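# Pack the table blanket into the open vacuum bag

## Task

Move the blanket lying on the table into the open (unzipped) vacuum bag so that every part of it ends up beyond the zip band. The items already inside must stay in the bag, and the bag must stay on the table.

## Robot and tools

Robot: two arms, left_arm and right_arm. left_arm has a left hand; right_arm has a right hand, its mirror image. Each hand has four fingers and a thumb. Base poses in the scene frame: left_arm (-0.044, +0.256, +0.043) m, quat_wxyz (+1.000, 0, 0, +0.029); right_arm (+0.020, -0.241, +0.034) m, quat_wxyz (+1.000, 0, 0, +0.012). A two-camera stand sits behind the arms.

Frames: the scene frame has its origin at table height, halfway between the nominal bases, +z up, +x out over the table, left_arm toward +y. Arm names do not match image sides. Hand positions, velocities and targets in results are in each arm's own base frame; fixed cameras and the table use the scene frame. Motion offsets are along the axes of that arm's current Hand target.

Hand point: a spot 0.05 m in front of the palm and 0.15 m from the wrist mount along the fingers. Its +z runs along straight fingers, +y out of the palm, +x across the palm away from the thumb on the right hand, toward the thumb on the left. Straight fingers extend 0.06 to 0.07 m past the point and lie 0.06 m behind it along -y. A wrist bracket on the little-finger side can strike things.

execute_actions(actions, cameras): actions is a list of actions; each action is up to 15 rows, one per 1/30 s step, and a short action repeats its last row. Every row is one list of 28 numbers, each in [-1, 1], covering both arms: left_arm dx, dy, dz, rx, ry, rz; then left hand little, ring, middle, index, thumb_bend, thumb_turn, force_limit, speed; then the same 14 for right_arm. The six arm numbers are an offset, not a pose: measured from the Hand target as it was when the action began, every row counted from that same start. 1.0 equals 0.6 m for dx, dy, dz, or 180 degrees for the rotation vector rx, ry, rz. Repeating an offset in a new action moves further. Six zeros re-request the current Hand target. Images come back only when actions is empty or cameras names them.

Hand numbers are absolute targets: fingers -1 straight, +1 curled; thumb_bend -1 straight, +1 fully bent; thumb_turn -1 beside the palm, +1 opposite the fingers. force_limit maps -1..+1 to about 0..10 N at the fingertip (0..15 N for both thumb motors). speed rises from near zero at -1 to full at +0.48 and stays full above. No value means unchanged: to keep a hand as is, resend the eight numbers last sent for it (or, before any, its hand_measured plus hand_force_limit and hand_speed). With the thumb fully turned in, the hand can wrap objects about 0.035 to 0.065 m thick, or a handle down to about 0.025 m. For a soft grip close at speed -0.94 or below. To grip harder, raise force_limit and send a target more closed than hand_measured; to loosen, send one more open.

move(target, speed, blending, blocking, cameras): target is one 28-number row or up to 15 such rows, laid out as above; arm numbers are offsets from the Hand target at the start of the move, and every row in a list is counted from that same start, not from the previous row. speed is the top path speed in m/s, 0.002 to 4.3, default 0.25 (rotation up to twice that in rad/s), one value or one per target. blend (metres) rounds corners; 0 stops at each target. blocking=false returns after about 0.5 s while the motion continues. Paths are straight, do not avoid obstacles or the other arm, and last 0.5 to 10 s. Avoid routing a hand close to its own base. The result adds a move: line such as done, off_target, moving, held or fault; limits=paced means a pose was clipped, limits=held that steps were withheld.

wait(seconds 0 to 10) lets time pass with last commands held. stop brakes a running move. zoom_image(camera, region [x0, y0, x1, y1] pixels, at most 504 by 504) enlarges part of the newest image from cam_high, cam_low, cam_left_wrist or cam_right_wrist (all 504x504). show_instructions displays reference images. finished_scene(scene 1) ends the scene irreversibly.

Results: end_effector_position (m) and end_effector_quat_wxyz per arm in its base frame, Hand target (the pose next offsets start from), joint positions, velocities ("within noise" when still), torques, hand_measured, hand_stopped_by (moving, target, force, stalled, fault), hand_load_n (positive pushes a finger open; near 0 means nothing held). Arms often settle 1 to 3 cm, sometimes 5 cm, short of or below the command without contact; resend the gap as an offset. Orientation commands are clipped to 40 degrees from the current one per step. Printed poses may be off by a few cm.

Avoid: anything leaving the table (fails the task), hard hits on fixed or heavy things, contact or pinching between the two arms, dropping or releasing moving items, excess force on fingers, and long stretched or loaded holds that overheat motors (MOTOR HOT, then OVER-TEMPERATURE FAULT dropping the arm).

Each tool is called after ">>>" as name(argument=value, ...), one argument or row to a line, values as JSON.

Reference images:

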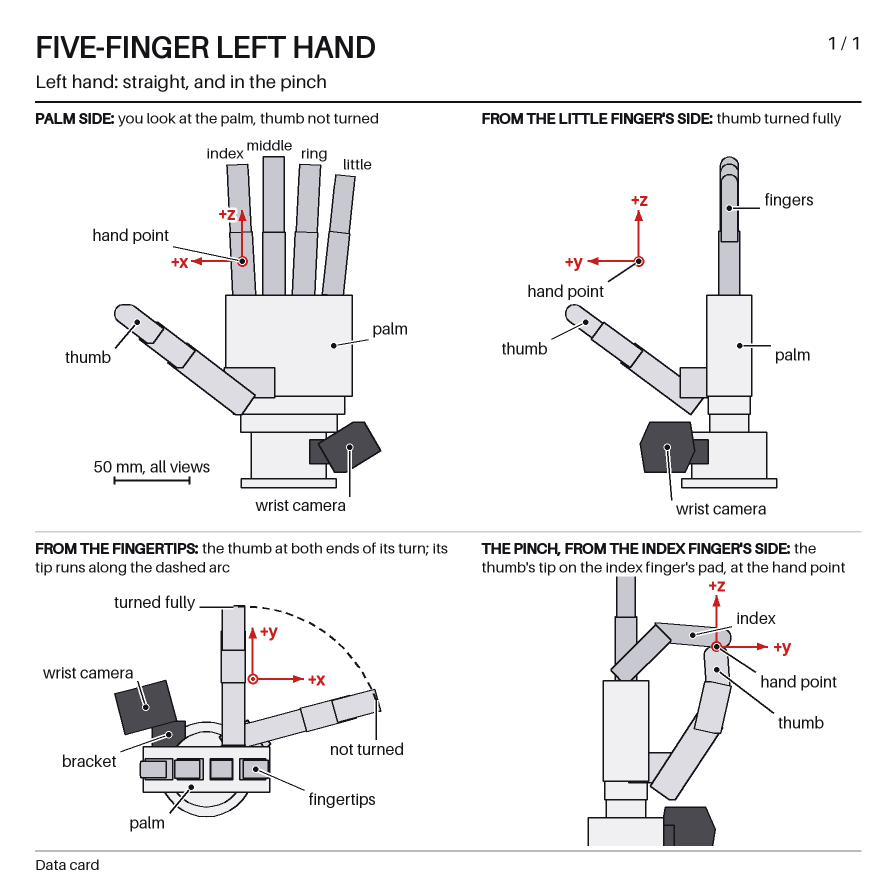

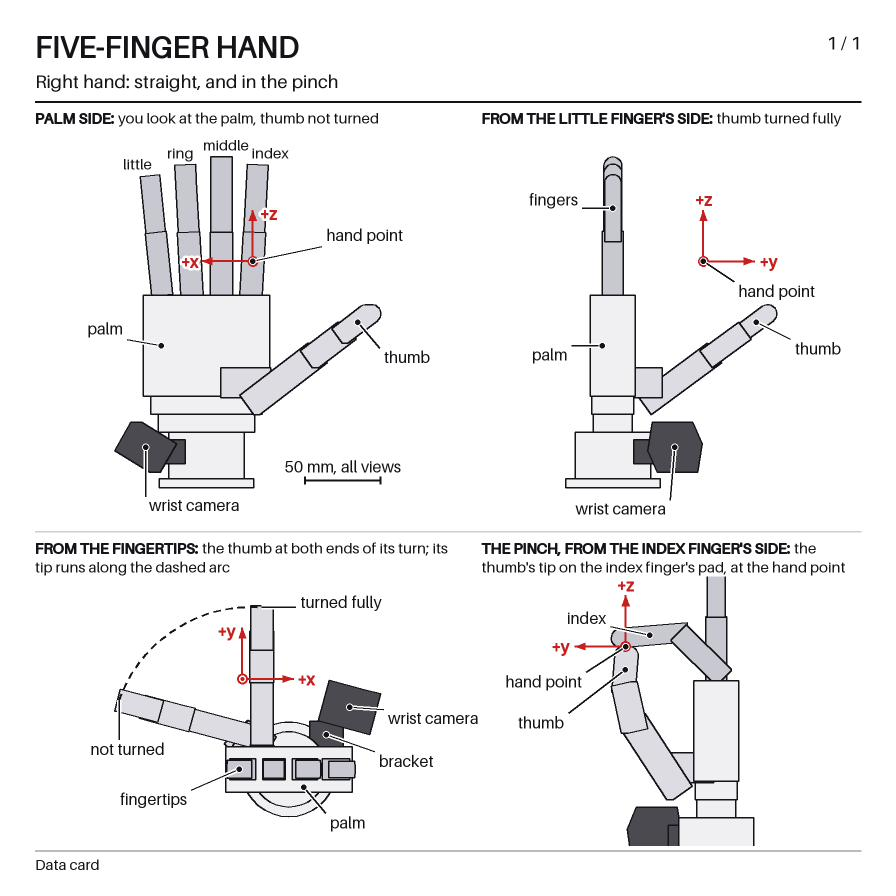

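## Session

>>> execute_actions(
  actions=[],
)

Scene clock: 0.00 s.
left_arm: end_effector_position=(+0.4760, -0.1898, +0.1477) hand_measured=(-1.000, -1.000, -1.000, -1.000, -1.000, -1.000) hand_load_n=(+0.0, +0.0, +0.0, +0.0, +0.0, +0.0) hand_stopped_by=(target, target, target, target, target, target) hand_force_limit=0.00 hand_speed=-0.80 end_effector_quat_wxyz=(+0.544, +0.203, +0.645, -0.498) | right_arm: end_effector_position=(+0.6075, -0.4184, +0.3272) hand_measured=(-1.000, -1.000, -1.000, -1.000, -1.000, -1.000) hand_load_n=(+0.0, +0.0, +0.0, +0.0, +0.0, +0.0) hand_stopped_by=(target, target, target, target, target, target) hand_force_limit=0.00 hand_speed=-0.80 end_effector_quat_wxyz=(-0.298, +0.711, -0.212, +0.600)
Joint positions: left_arm=[-0.113 1.566 0.491 1.221 0.928 1.017] | right_arm=[-0.794 1.735 1.551 0.007 -0.959 -0.966]
Joint velocities: within noise
Joint torques (N m): no reading
Heat: left arm: hottest elbow 27 °C; right arm: hottest shoulder 30 °C.
Hand target: left_arm +0.4813, -0.1904, +0.1554; +0.550, +0.207, +0.638, -0.497 | right_arm +0.6113, -0.4223, +0.3343; -0.296, +0.709, -0.206, +0.605

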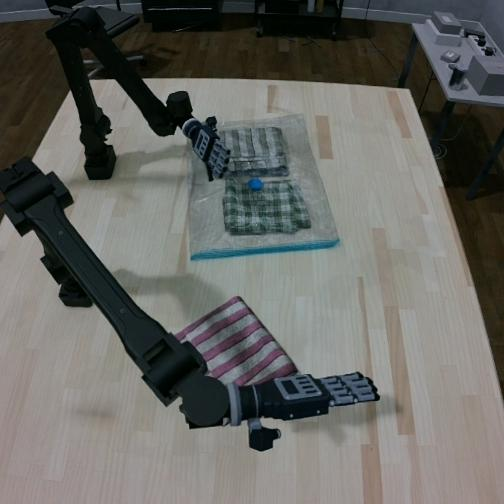

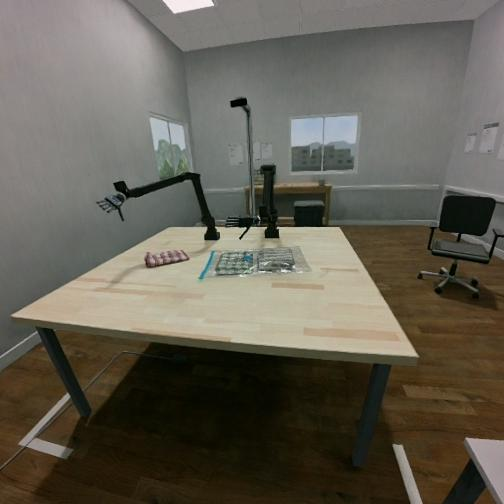

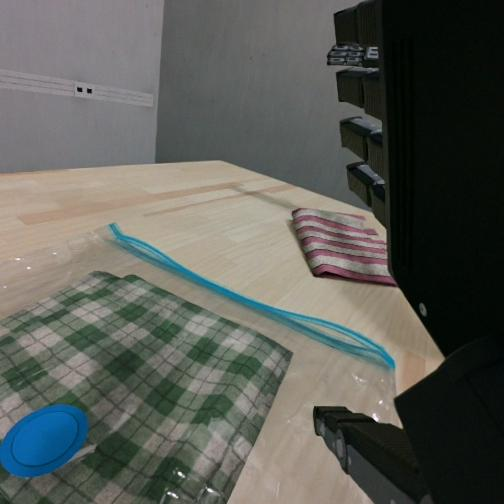

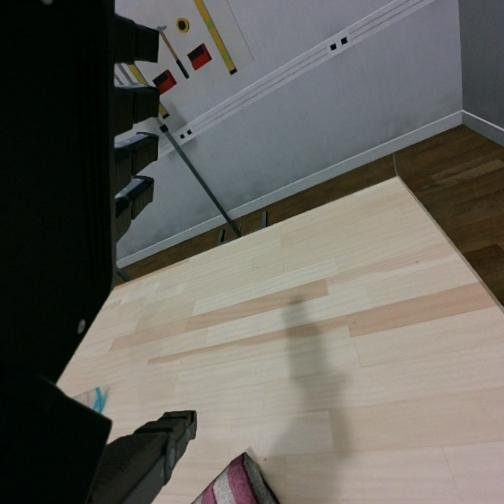

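>>> zoom_image(
  camera="cam_high",
  region=[140, 100, 390, 350],
)

>>> zoom_image(
  camera="cam_high",
  region=[130, 270, 380, 470],
)

>>> zoom_image(
  camera="cam_low",
  region=[100, 160, 350, 320],
)

>>> zoom_image(
  camera="cam_left_wrist",
  region=[60, 160, 420, 504],
)

Scaled by 2.016.

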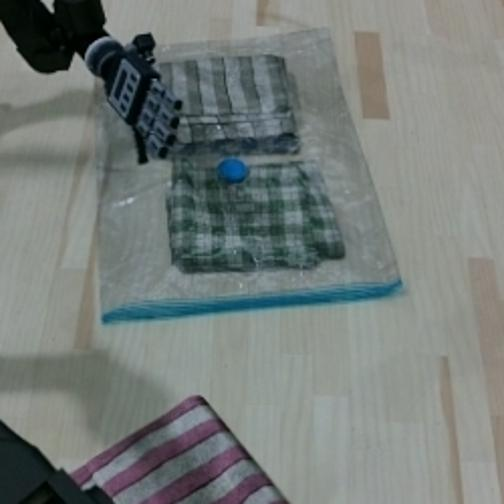

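Scaled by 2.016.

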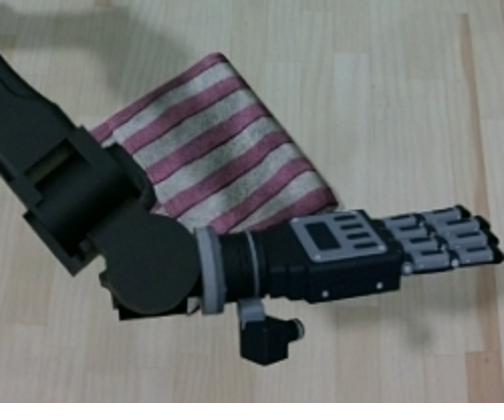

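Scaled by 2.016.

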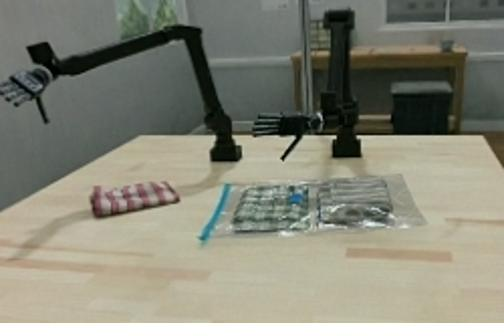

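Scaled by 1.400.

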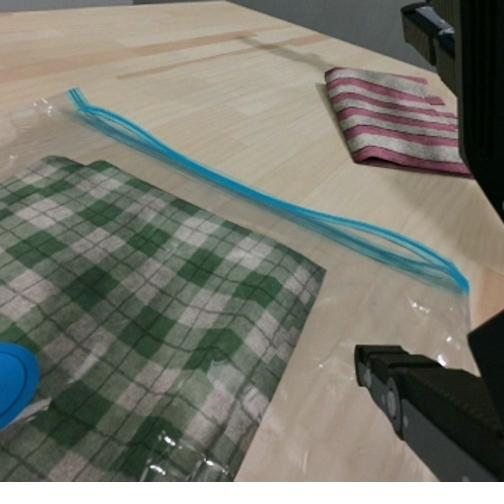

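>>> move(
  target=[0,0,0,0,0,0,-1,-1,-1,-1,-1,-1,0,-0.8,-0.185,-0.064,-0.282,-0.0026,-0.4386,0.023,-1,-1,-1,-1,-1,-1,0,-0.8],
  speed=0.2,
  cameras=["all"],
)

Scene clock: 12.30 s.
left_arm: end_effector_position=(+0.4760, -0.1898, +0.1477) hand_measured=(-1.000, -1.000, -1.000, -1.000, -1.000, -1.000) hand_load_n=(+0.0, +0.0, +0.0, +0.0, +0.0, +0.0) hand_stopped_by=(target, target, target, target, target, target) hand_force_limit=0.00 hand_speed=-0.80 end_effector_quat_wxyz=(+0.544, +0.203, +0.645, -0.498) | right_arm: end_effector_position=(+0.4218, -0.3575, +0.2934) hand_measured=(-1.000, -1.000, -1.000, -1.000, -1.000, -1.000) hand_load_n=(+0.0, +0.0, +0.0, +0.0, +0.0, +0.0) hand_stopped_by=(target, target, target, target, target, target) hand_force_limit=0.00 hand_speed=-0.80 end_effector_quat_wxyz=(-0.203, +0.951, -0.126, +0.195)
Joint positions: left_arm=[-0.113 1.566 0.491 1.221 0.928 1.017] | right_arm=[-0.788 1.747 1.946 -1.699 -0.568 -2.074]
Joint torques (N m): left_arm=[-1.08 -11.46 7.19 1.8 0.03 0.07] | right_arm=[0.79 -20.19 7.2 0.44 -0.28 -0.15]
Heat: left arm: hottest elbow 27 °C; right arm: hottest shoulder 31 °C.
Hand target: left_arm +0.4813, -0.1904, +0.1554; +0.550, +0.207, +0.638, -0.497 | right_arm +0.4226, -0.3502, +0.2937; -0.377, +0.926, +0.003, +0.005
Off the commanded pose: left_arm 0.009 m, 1 deg | right_arm 0.007 m, 33 deg.
joint sent to its limit (right arm) — joint 4 (wrist pitch), lower limit; joint 6 (wrist roll), lower limit. The joint targets are off in orientation, not in position.
move: off_target (right_arm)
camera_calibration:
cam_right_wrist: T_world_to_cam=[[0.0168711, -0.957087, -0.289308, -0.26657], [-0.996408, -0.0401086, 0.0745812, 0.38843], [-0.0829845, 0.287011, -0.954326, 0.526336], [0, 0, 0, 1]] pos_world=[0.43521, -0.390615, 0.396206]

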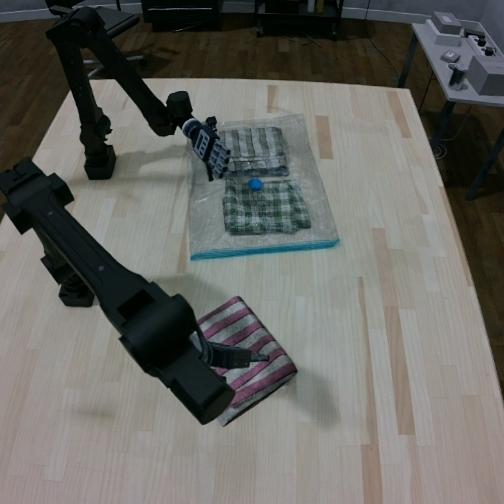

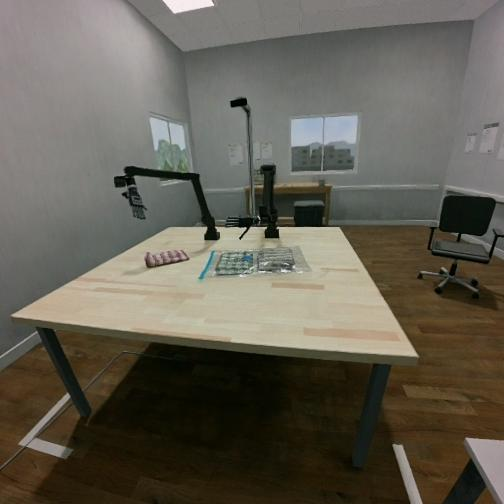

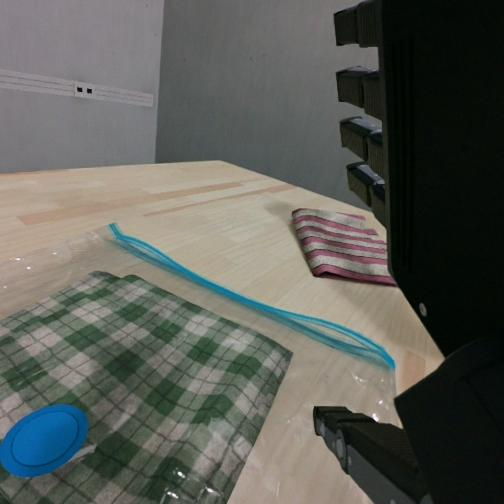

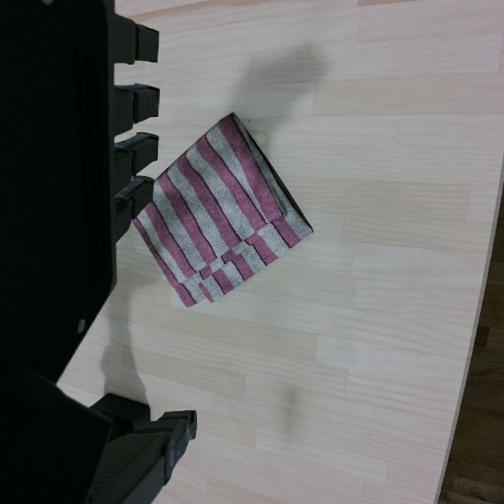

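>>> zoom_image(
  camera="cam_right_wrist",
  region=[110, 90, 340, 320],
)

>>> zoom_image(
  camera="cam_high",
  region=[170, 210, 370, 410],
)

>>> zoom_image(
  camera="cam_low",
  region=[130, 220, 330, 300],
)

Scaled by 2.191.

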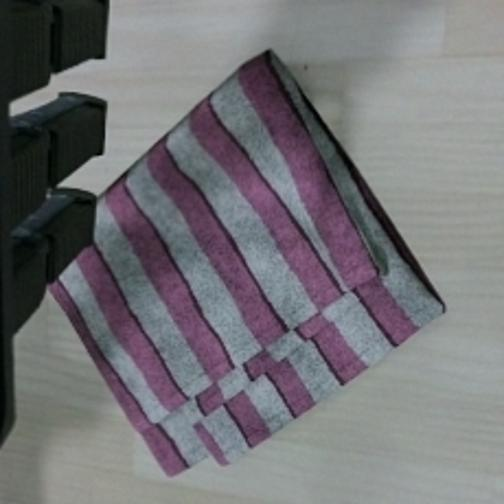

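Scaled by 2.520.

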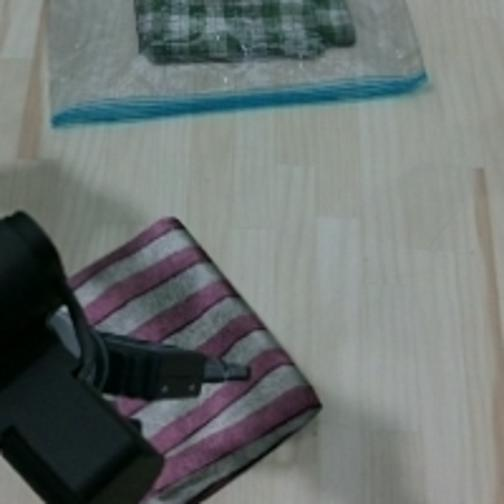

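Scaled by 2.520.

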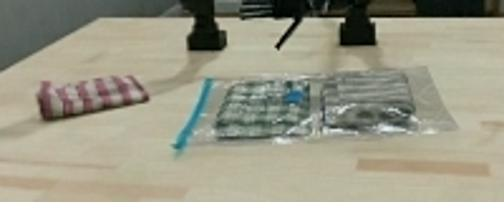

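>>> zoom_image(
  camera="cam_left_wrist",
  region=[90, 210, 250, 320],
)

>>> zoom_image(
  camera="cam_left_wrist",
  region=[240, 270, 400, 380],
)

Scaled by 3.150.

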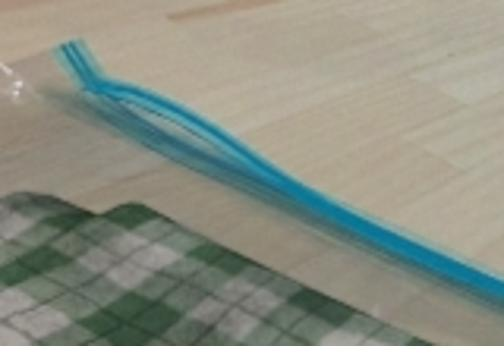

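Scaled by 3.150.

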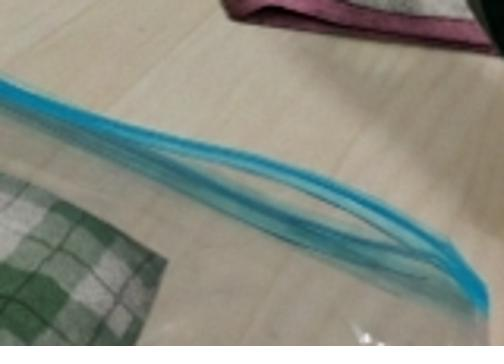

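>>> move(
  target=[0,0,0,0,0,0,-1,-1,-1,-1,-1,-1,0,-0.8,-0.109,-0.189,0.481,-0.142,0.263,0.652,-1,-1,-1,-1,-1,-1,0,-0.8],
  speed=0.3,
  cameras=["all"],
)

Scene clock: 39.43 s.
left_arm: end_effector_position=(+0.4760, -0.1898, +0.1477) hand_measured=(-1.000, -1.000, -1.000, -1.000, -1.000, -1.000) hand_load_n=(+0.0, +0.0, +0.0, +0.0, +0.0, +0.0) hand_stopped_by=(target, target, target, target, target, target) hand_force_limit=0.00 hand_speed=-0.80 end_effector_quat_wxyz=(+0.544, +0.203, +0.645, -0.498) | right_arm: end_effector_position=(+0.3612, -0.0731, +0.1637) hand_measured=(-1.000, -1.000, -1.000, -1.000, -1.000, -1.000) hand_load_n=(+0.0, +0.0, +0.0, +0.0, +0.0, +0.0) hand_stopped_by=(target, target, target, target, target, target) hand_force_limit=0.00 hand_speed=-0.80 end_effector_quat_wxyz=(+0.004, -0.465, +0.885, -0.001)
Joint positions: left_arm=[-0.113 1.566 0.491 1.221 0.928 1.017] | right_arm=[-0.326 1.442 1.223 -1.346 -0.005 0.278]
Joint torques (N m): left_arm=[-1.03 -11.63 7.34 1.91 0.03 0] | right_arm=[0.85 -14.39 7.19 0.28 0.11 -0.03]
Heat: left arm: hottest elbow 27 °C; right arm: hottest shoulder 32 °C.
Hand target: left_arm +0.4813, -0.1904, +0.1554; +0.550, +0.207, +0.638, -0.497 | right_arm +0.3584, -0.0677, +0.1654; +0.002, -0.466, +0.885, +0.000
Off the commanded pose: left_arm 0.009 m, 1 deg | right_arm 0.006 m, 0 deg.
move: done
camera_calibration:
cam_right_wrist: T_world_to_cam=[[-0.929317, 0.363258, 0.0664419, 0.349289], [0.345732, 0.792623, 0.502213, -0.144836], [0.129769, 0.489686, -0.862188, 0.238794], [0, 0, 0, 1]] pos_world=[0.343687, -0.129015, 0.255416]

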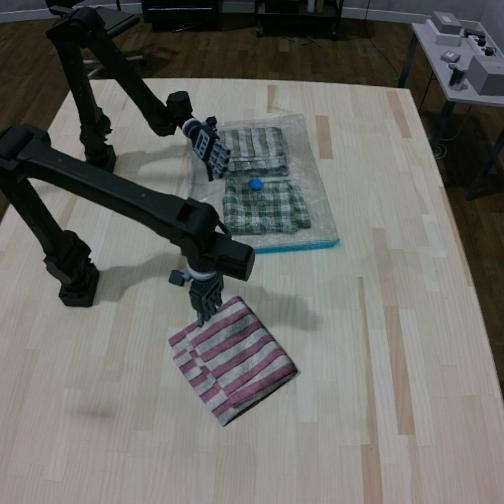

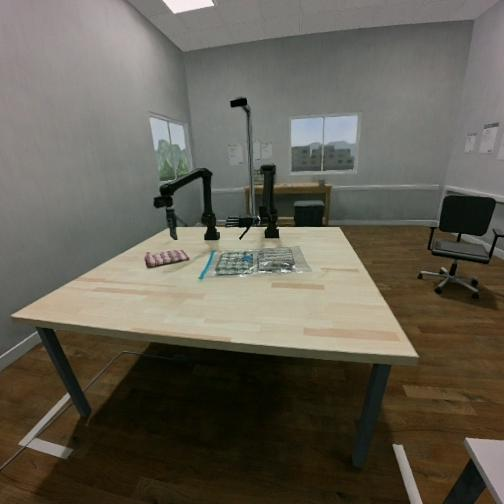

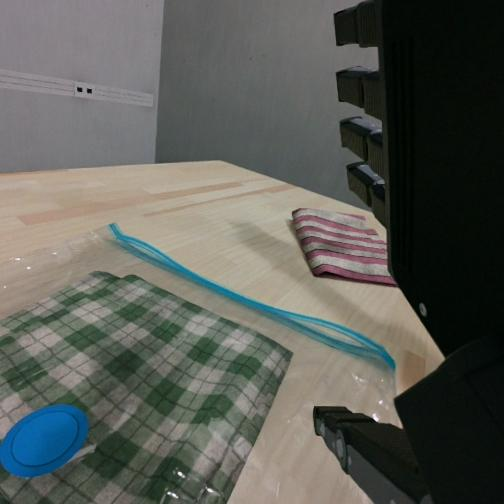

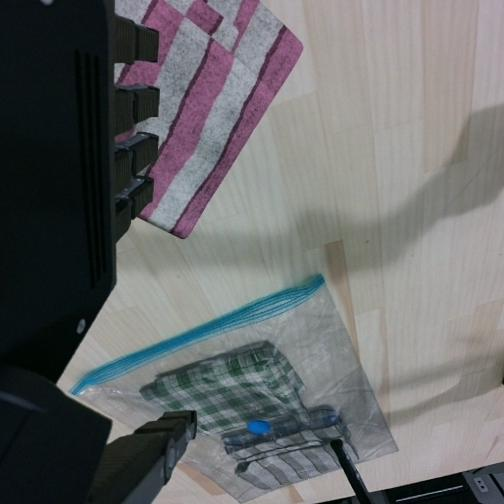

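>>> zoom_image(
  camera="cam_right_wrist",
  region=[60, 250, 410, 504],
)

>>> zoom_image(
  camera="cam_high",
  region=[150, 280, 320, 440],
)

Scaled by 1.440.

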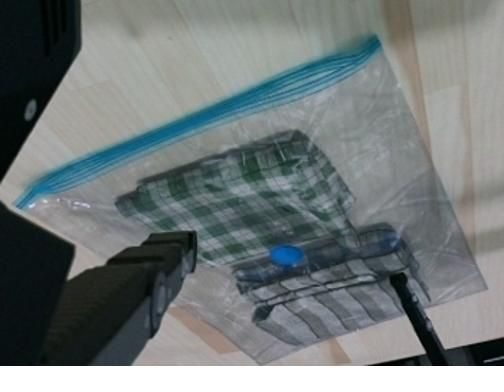

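Scaled by 2.965.

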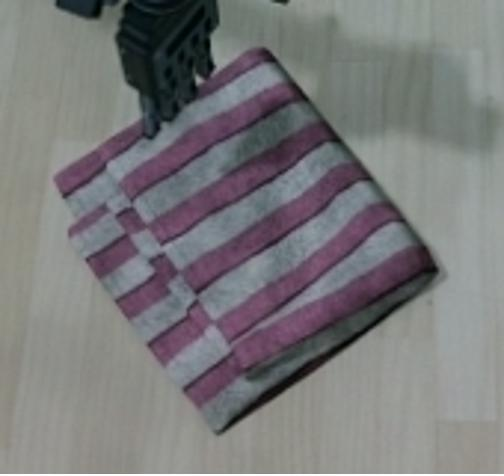

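>>> zoom_image(
  camera="cam_left_wrist",
  region=[270, 190, 410, 300],
)

>>> zoom_image(
  camera="cam_low",
  region=[135, 240, 200, 275],
)

>>> zoom_image(
  camera="cam_low",
  region=[190, 235, 320, 290],
)

Scaled by 3.600.

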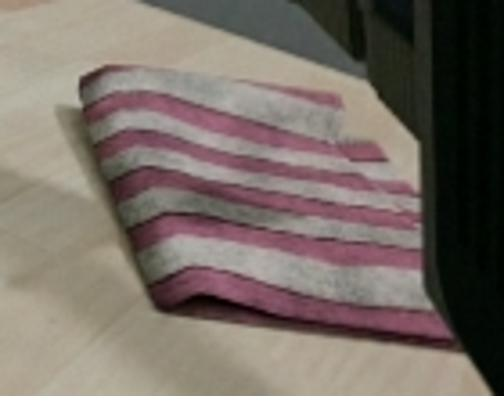

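Scaled by 7.754.

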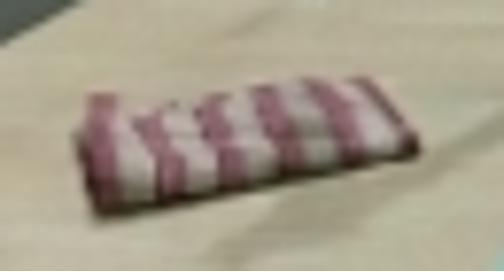

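Scaled by 3.877.

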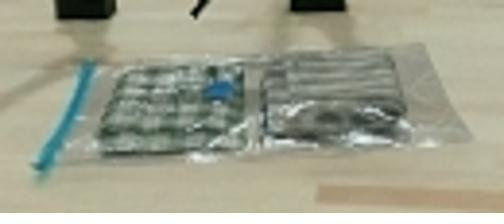

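>>> move(
  target=[0,0,0,0,0,0,-1,-1,-1,-1,-1,-1,0,-0.8,-0.121,0.119,0.082,-0.3227,-0.3227,0.4215,-1,-1,-1,-1,-1,-1,0,-0.8],
  speed=0.3,
  cameras=["all"],
)

Scene clock: 54.80 s.
left_arm: end_effector_position=(+0.4760, -0.1898, +0.1477) hand_measured=(-1.000, -1.000, -1.000, -1.000, -1.000, -1.000) hand_load_n=(+0.0, +0.0, +0.0, +0.0, +0.0, +0.0) hand_stopped_by=(target, target, target, target, target, target) hand_force_limit=0.00 hand_speed=-0.80 end_effector_quat_wxyz=(+0.544, +0.203, +0.645, -0.498) | right_arm: end_effector_position=(+0.3422, +0.0271, +0.1157) hand_measured=(-1.000, -1.000, -1.000, -1.000, -1.000, -1.000) hand_load_n=(+0.0, +0.0, +0.0, +0.0, +0.0, +0.0) hand_stopped_by=(target, target, target, target, target, target) hand_force_limit=0.00 hand_speed=-0.80 end_effector_quat_wxyz=(+0.183, +0.240, +0.755, +0.582)
Joint positions: left_arm=[-0.113 1.566 0.491 1.221 0.928 1.017] | right_arm=[-0.543 1.424 0.348 -0.236 -1.303 1.842]
Joint torques (N m): left_arm=[-1.08 -11.81 7.41 2.03 0.01 -0.02] | right_arm=[1.26 -9.17 3.7 1.28 -0.6 -0.04]
Heat: left arm: hottest elbow 27 °C; right arm: hottest shoulder 31 °C.
Hand target: left_arm +0.4813, -0.1904, +0.1554; +0.550, +0.207, +0.638, -0.497 | right_arm +0.3407, +0.0326, +0.1162; +0.181, +0.235, +0.757, +0.582
Off the commanded pose: left_arm 0.009 m, 1 deg | right_arm 0.006 m, 1 deg.
move: done
camera_calibration:
cam_right_wrist: T_world_to_cam=[[-0.0814974, 0.275082, 0.95796, -0.0925352], [0.443866, -0.850563, 0.282004, -0.157148], [0.892379, 0.448189, -0.052781, -0.202688], [0, 0, 0, 1]] pos_world=[0.243086, -0.0173671, 0.122263]

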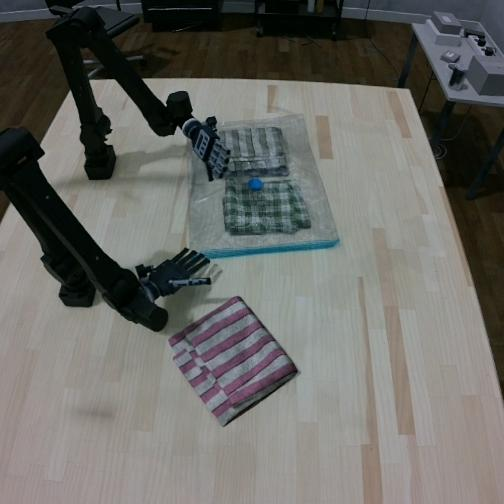

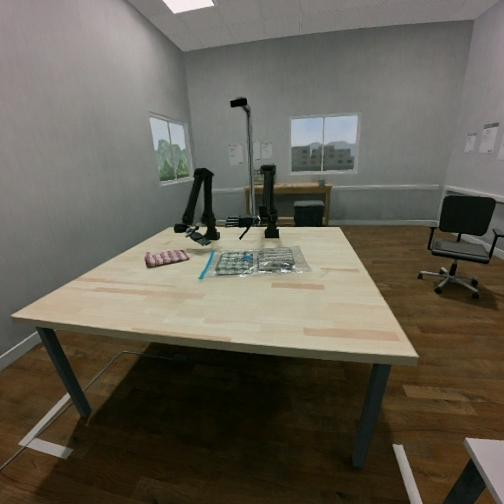

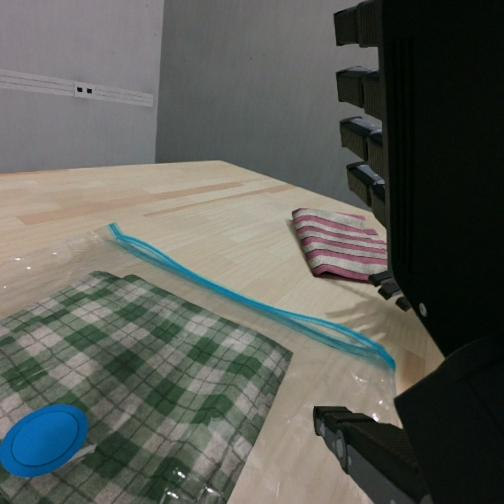

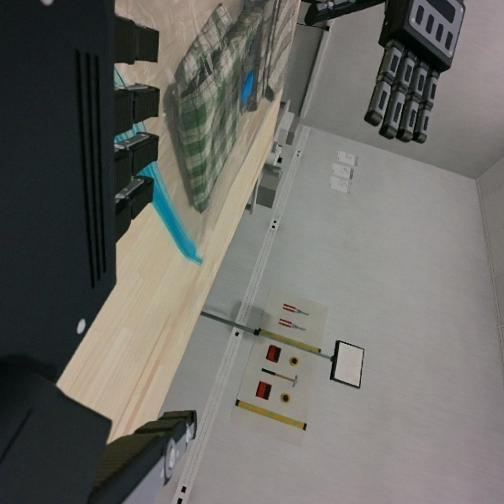

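>>> zoom_image(
  camera="cam_right_wrist",
  region=[110, 60, 270, 280],
)

Scaled by 2.291.

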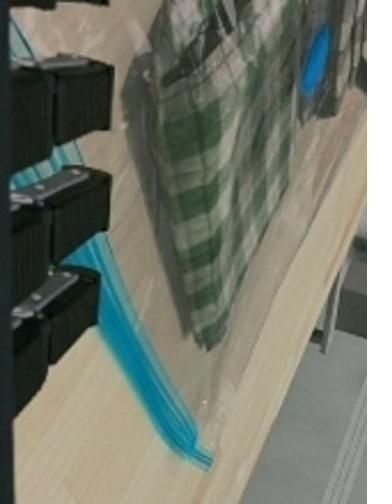

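>>> move(
  target=[0.104,-0.008,0.078,0,0,0,-1,-1,-1,-1,-1,-1,0,-0.8,0,0,0,0,0,0,-1,-1,-1,-1,-1,-1,0,-0.8],
  speed=0.15,
  cameras=["cam_left_wrist"],
)

>>> zoom_image(
  camera="cam_left_wrist",
  region=[60, 200, 410, 400],
)

Scene clock: 58.13 s.
left_arm: end_effector_position=(+0.4707, -0.2449, +0.0909) hand_measured=(-1.000, -1.000, -1.000, -1.000, -1.000, -1.000) hand_load_n=(+0.0, +0.0, +0.0, +0.0, +0.0, +0.0) hand_stopped_by=(target, target, target, target, target, target) hand_force_limit=0.00 hand_speed=-0.80 end_effector_quat_wxyz=(+0.532, +0.194, +0.655, -0.499) | right_arm: end_effector_position=(+0.3424, +0.0270, +0.1158) hand_measured=(-1.000, -1.000, -1.000, -1.000, -1.000, -1.000) hand_load_n=(+0.0, +0.0, +0.0, +0.0, +0.0, +0.0) hand_stopped_by=(target, target, target, target, target, target) hand_force_limit=0.00 hand_speed=-0.80 end_effector_quat_wxyz=(+0.183, +0.241, +0.755, +0.582)
Joint positions: left_arm=[-0.273 1.759 0.497 1.353 0.766 1.041] | right_arm=[-0.543 1.424 0.348 -0.234 -1.303 1.844]
Joint torques (N m): left_arm=[-1.44 -12.69 7.06 2.71 -0.03 0.11] | right_arm=[0.91 -9.11 3.66 1.28 -0.6 -0.01]
Heat: left arm: hottest elbow 27 °C; right arm: hottest shoulder 31 °C.
Hand target: left_arm +0.4814, -0.2503, +0.1052; +0.550, +0.207, +0.638, -0.496 | right_arm +0.3407, +0.0327, +0.1162; +0.181, +0.235, +0.757, +0.582
Off the commanded pose: left_arm 0.019 m, 3 deg | right_arm 0.006 m, 1 deg.
move: off_target (left_arm)
camera_calibration:
cam_left_wrist: T_world_to_cam=[[-0.839264, -0.509979, 0.188567, 0.253973], [-0.387914, 0.318591, -0.864883, 0.336198], [0.380996, -0.799013, -0.46521, -0.215899], [0, 0, 0, 1]] pos_world=[0.425823, -0.150094, 0.142443]
Images, in order (width x height): cam_left_wrist 504x504.

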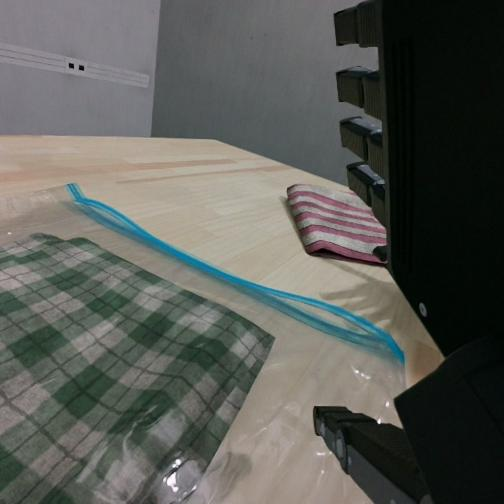

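Scaled by 1.440.

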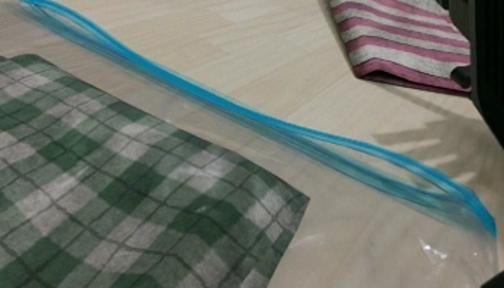

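>>> zoom_image(
  camera="cam_left_wrist",
  region=[240, 270, 420, 390],
)

Scaled by 2.800.

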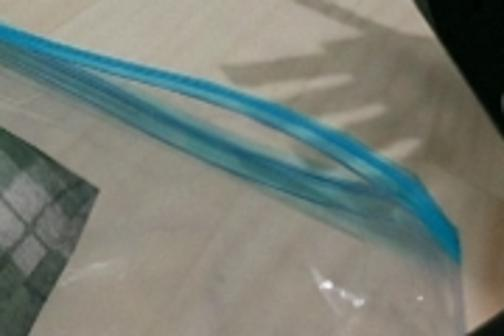

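>>> move(
  target=[-0.13,-0.04,-0.015,0,0,0,-1,-1,-1,-1,-1,-1,0,-0.8,-0.119,-0.043,0.096,0.0383,0.1139,-0.0382,-1,-1,-1,-1,-1,-1,0,-0.8],
  speed=0.15,
  cameras=["all"],
)

Scene clock: 65.00 s.
left_arm: end_effector_position=(+0.4667, -0.2336, +0.1672) hand_measured=(-1.000, -1.000, -1.000, -1.000, -1.000, -1.000) hand_load_n=(-0.5, +0.0, +0.0, +0.0, +0.0, +0.0) hand_stopped_by=(target, target, target, target, target, target) hand_force_limit=0.00 hand_speed=-0.80 end_effector_quat_wxyz=(+0.536, +0.204, +0.648, -0.501) | right_arm: end_effector_position=(+0.4213, +0.0301, +0.0788) hand_measured=(-1.000, -1.000, -1.000, -1.000, -1.000, -1.000) hand_load_n=(+0.0, +0.0, +0.0, +0.0, +0.0, +0.0) hand_stopped_by=(target, target, target, target, target, target) hand_force_limit=0.00 hand_speed=-0.80 end_effector_quat_wxyz=(+0.067, +0.101, +0.822, +0.557)
Joint positions: left_arm=[-0.238 1.481 0.506 1.087 0.814 1.041] | right_arm=[-0.434 1.85 0.886 -1.049 -1.147 1.094]
Joint torques (N m): left_arm=[0.26 -11.87 10.15 1.42 0.14 0.02] | right_arm=[0.97 -13.8 5.79 -0.29 -0.53 -0.16]
Heat: left arm: hottest elbow 28 °C; right arm: hottest shoulder 31 °C.
Hand target: left_arm +0.4816, -0.2307, +0.1849; +0.550, +0.207, +0.638, -0.497 | right_arm +0.4274, +0.0324, +0.0765; +0.064, +0.093, +0.823, +0.556
Off the commanded pose: left_arm 0.023 m, 2 deg | right_arm 0.007 m, 1 deg.
move: off_target (left_arm)
camera_calibration:
cam_left_wrist: T_world_to_cam=[[-0.850177, -0.498183, 0.170332, 0.252889], [-0.364396, 0.323262, -0.873337, 0.388512], [0.38002, -0.804559, -0.456366, -0.172238], [0, 0, 0, 1]] pos_world=[0.422026, -0.138182, 0.217623]
cam_right_wrist: T_world_to_cam=[[-0.148931, 0.339496, 0.928742, -0.0227785], [0.730339, -0.595427, 0.33477, -0.311745], [0.666651, 0.728155, -0.159269, -0.181511], [0, 0, 0, 1]] pos_world=[0.345292, -0.0457199, 0.0966091]

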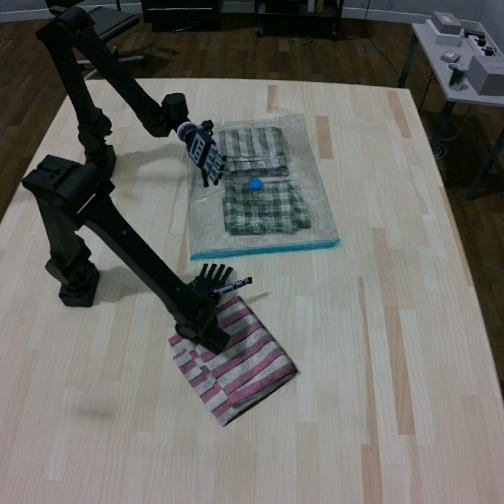

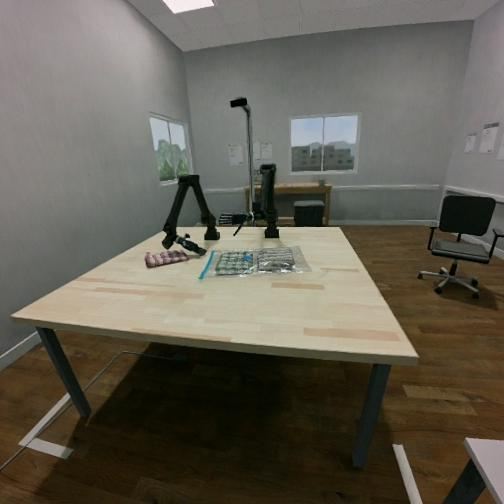

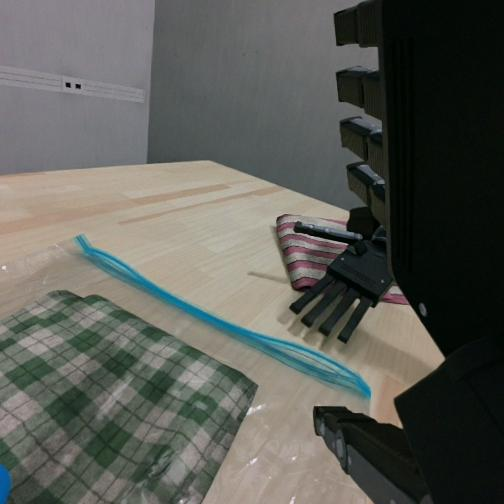

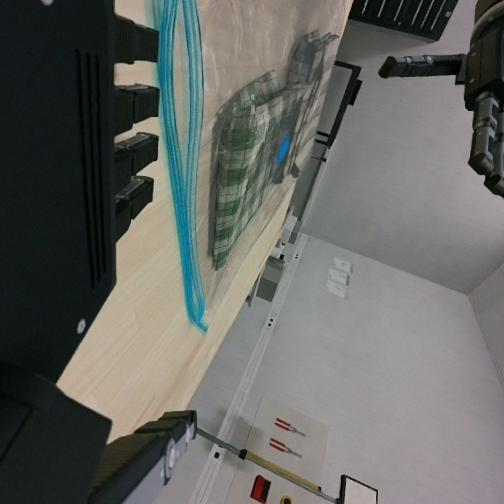

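>>> zoom_image(
  camera="cam_right_wrist",
  region=[110, 0, 260, 200],
)

>>> zoom_image(
  camera="cam_left_wrist",
  region=[200, 220, 400, 420],
)

Scaled by 2.520.

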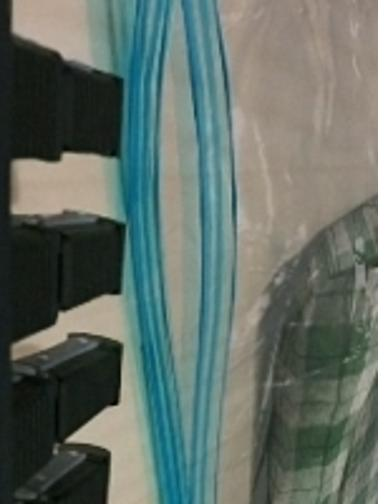

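Scaled by 2.520.

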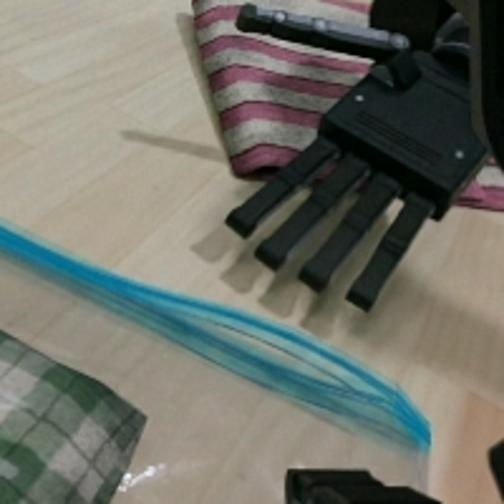

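>>> move(
  target=[0,0,0,0,0,0,-1,-1,-1,-1,-1,-1,0,-0.8,0.0195,-0.025,0.005,0,0,0,-1,-1,-1,-1,-1,-1,0,-0.8],
  speed=0.08,
  cameras=["cam_left_wrist"],
)

>>> zoom_image(
  camera="cam_left_wrist",
  region=[240, 240, 400, 400],
)

Scene clock: 68.73 s.
left_arm: end_effector_position=(+0.4667, -0.2336, +0.1672) hand_measured=(-1.000, -1.000, -1.000, -1.000, -1.000, -1.000) hand_load_n=(+0.0, +0.0, +0.0, +0.0, +0.0, +0.0) hand_stopped_by=(target, target, target, target, target, target) hand_force_limit=0.00 hand_speed=-0.80 end_effector_quat_wxyz=(+0.536, +0.204, +0.648, -0.501) | right_arm: end_effector_position=(+0.4186, +0.0312, +0.0699) hand_measured=(-1.000, -1.000, -1.000, -1.000, -1.000, -1.000) hand_load_n=(+0.0, +0.0, +0.0, +0.0, +0.0, -0.5) hand_stopped_by=(target, target, target, target, target, target) hand_force_limit=0.00 hand_speed=-0.80 end_effector_quat_wxyz=(+0.069, +0.092, +0.824, +0.555)
Joint positions: left_arm=[-0.238 1.481 0.506 1.087 0.814 1.041] | right_arm=[-0.434 1.874 0.886 -1.039 -1.141 1.064]
Joint torques (N m): left_arm=[-0.21 -11.69 10.21 1.33 0.11 0] | right_arm=[0.09 -14.04 3.54 0.27 -0.53 -0.15]
Heat: left arm: hottest elbow 28 °C; right arm: hottest shoulder 31 °C.
Hand target: left_arm +0.4816, -0.2307, +0.1849; +0.550, +0.207, +0.638, -0.497 | right_arm +0.4154, +0.0323, +0.0615; +0.064, +0.093, +0.823, +0.556
Off the commanded pose: left_arm 0.023 m, 2 deg | right_arm 0.009 m, 1 deg.
move: off_target (left_arm)
camera_calibration:
cam_left_wrist: T_world_to_cam=[[-0.850177, -0.498183, 0.170332, 0.252889], [-0.364396, 0.323262, -0.873337, 0.388512], [0.38002, -0.804559, -0.456366, -0.172238], [0, 0, 0, 1]] pos_world=[0.422026, -0.138182, 0.217623]
Images, in order (width x height): cam_left_wrist 504x504.

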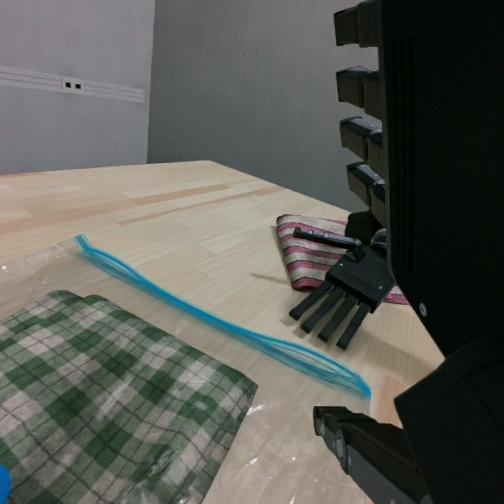

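Scaled by 3.150.

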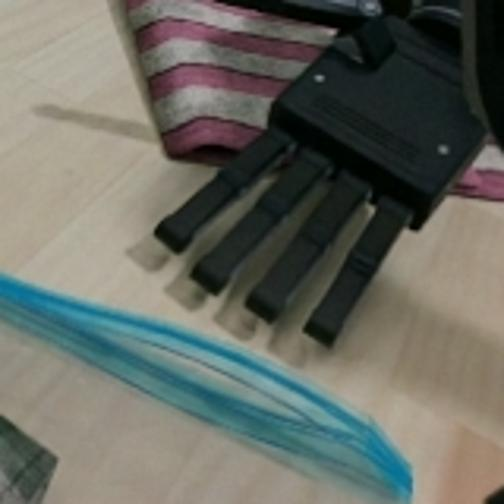

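>>> move(
  target=[0,0,0,0,0,0,-1,-1,-1,-1,-1,-1,0,-0.8,0,-0.0185,0.0075,0,0,0,-1,-1,-1,-1,-1,-1,0,-0.8],
  speed=0.08,
  cameras=["cam_left_wrist"],
)

>>> zoom_image(
  camera="cam_left_wrist",
  region=[240, 240, 400, 400],
)

Scene clock: 70.23 s.
left_arm: end_effector_position=(+0.4667, -0.2336, +0.1672) hand_measured=(-1.000, -1.000, -1.000, -1.000, -1.000, -1.000) hand_load_n=(+0.0, +0.0, +0.0, +0.0, +0.0, +0.0) hand_stopped_by=(target, target, target, target, target, target) hand_force_limit=0.00 hand_speed=-0.80 end_effector_quat_wxyz=(+0.536, +0.204, +0.648, -0.501) | right_arm: end_effector_position=(+0.4190, +0.0311, +0.0608) hand_measured=(-1.000, -1.000, -1.000, -1.000, -1.000, -1.000) hand_load_n=(+0.0, +0.0, -2.0, +0.0, +0.0, +0.0) hand_stopped_by=(target, target, target, target, target, target) hand_force_limit=0.00 hand_speed=-0.80 end_effector_quat_wxyz=(+0.070, +0.092, +0.823, +0.557)
Joint positions: left_arm=[-0.238 1.481 0.506 1.087 0.814 1.041] | right_arm=[-0.434 1.899 0.885 -1.015 -1.145 1.063]
Joint torques (N m): left_arm=[0.26 -12.34 10.17 1.36 0.12 0.01] | right_arm=[0.03 -13.27 3.34 0.53 -0.36 -0.16]
Heat: left arm: hottest elbow 28 °C; right arm: hottest shoulder 31 °C.
Hand target: left_arm +0.4816, -0.2307, +0.1849; +0.550, +0.207, +0.638, -0.497 | right_arm +0.4155, +0.0323, +0.0495; +0.064, +0.093, +0.823, +0.556
Off the commanded pose: left_arm 0.023 m, 2 deg | right_arm 0.012 m, 1 deg.
move: off_target (left_arm, right_arm)
camera_calibration:
cam_left_wrist: T_world_to_cam=[[-0.850177, -0.498183, 0.170332, 0.252889], [-0.364396, 0.323262, -0.873337, 0.388512], [0.38002, -0.804559, -0.456366, -0.172238], [0, 0, 0, 1]] pos_world=[0.422026, -0.138182, 0.217623]
Images, in order (width x height): cam_left_wrist 504x504.

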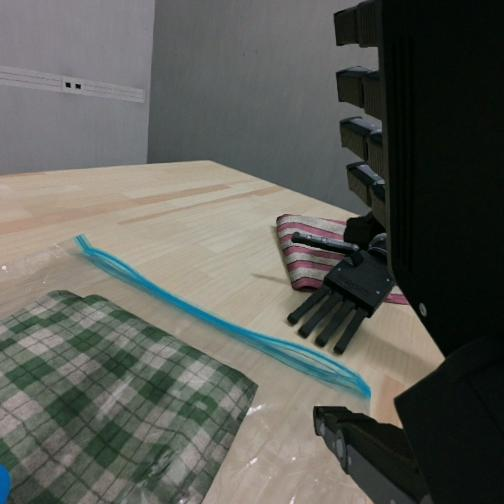

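Scaled by 3.150.

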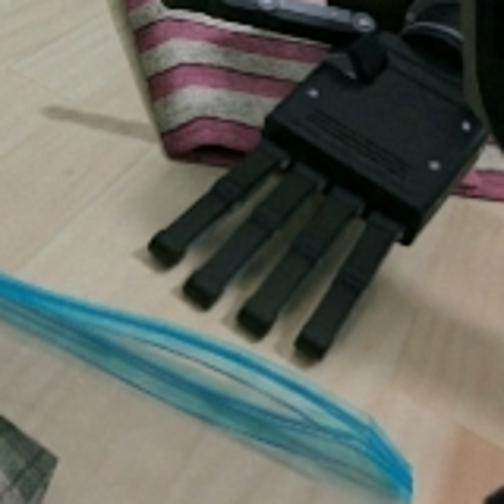

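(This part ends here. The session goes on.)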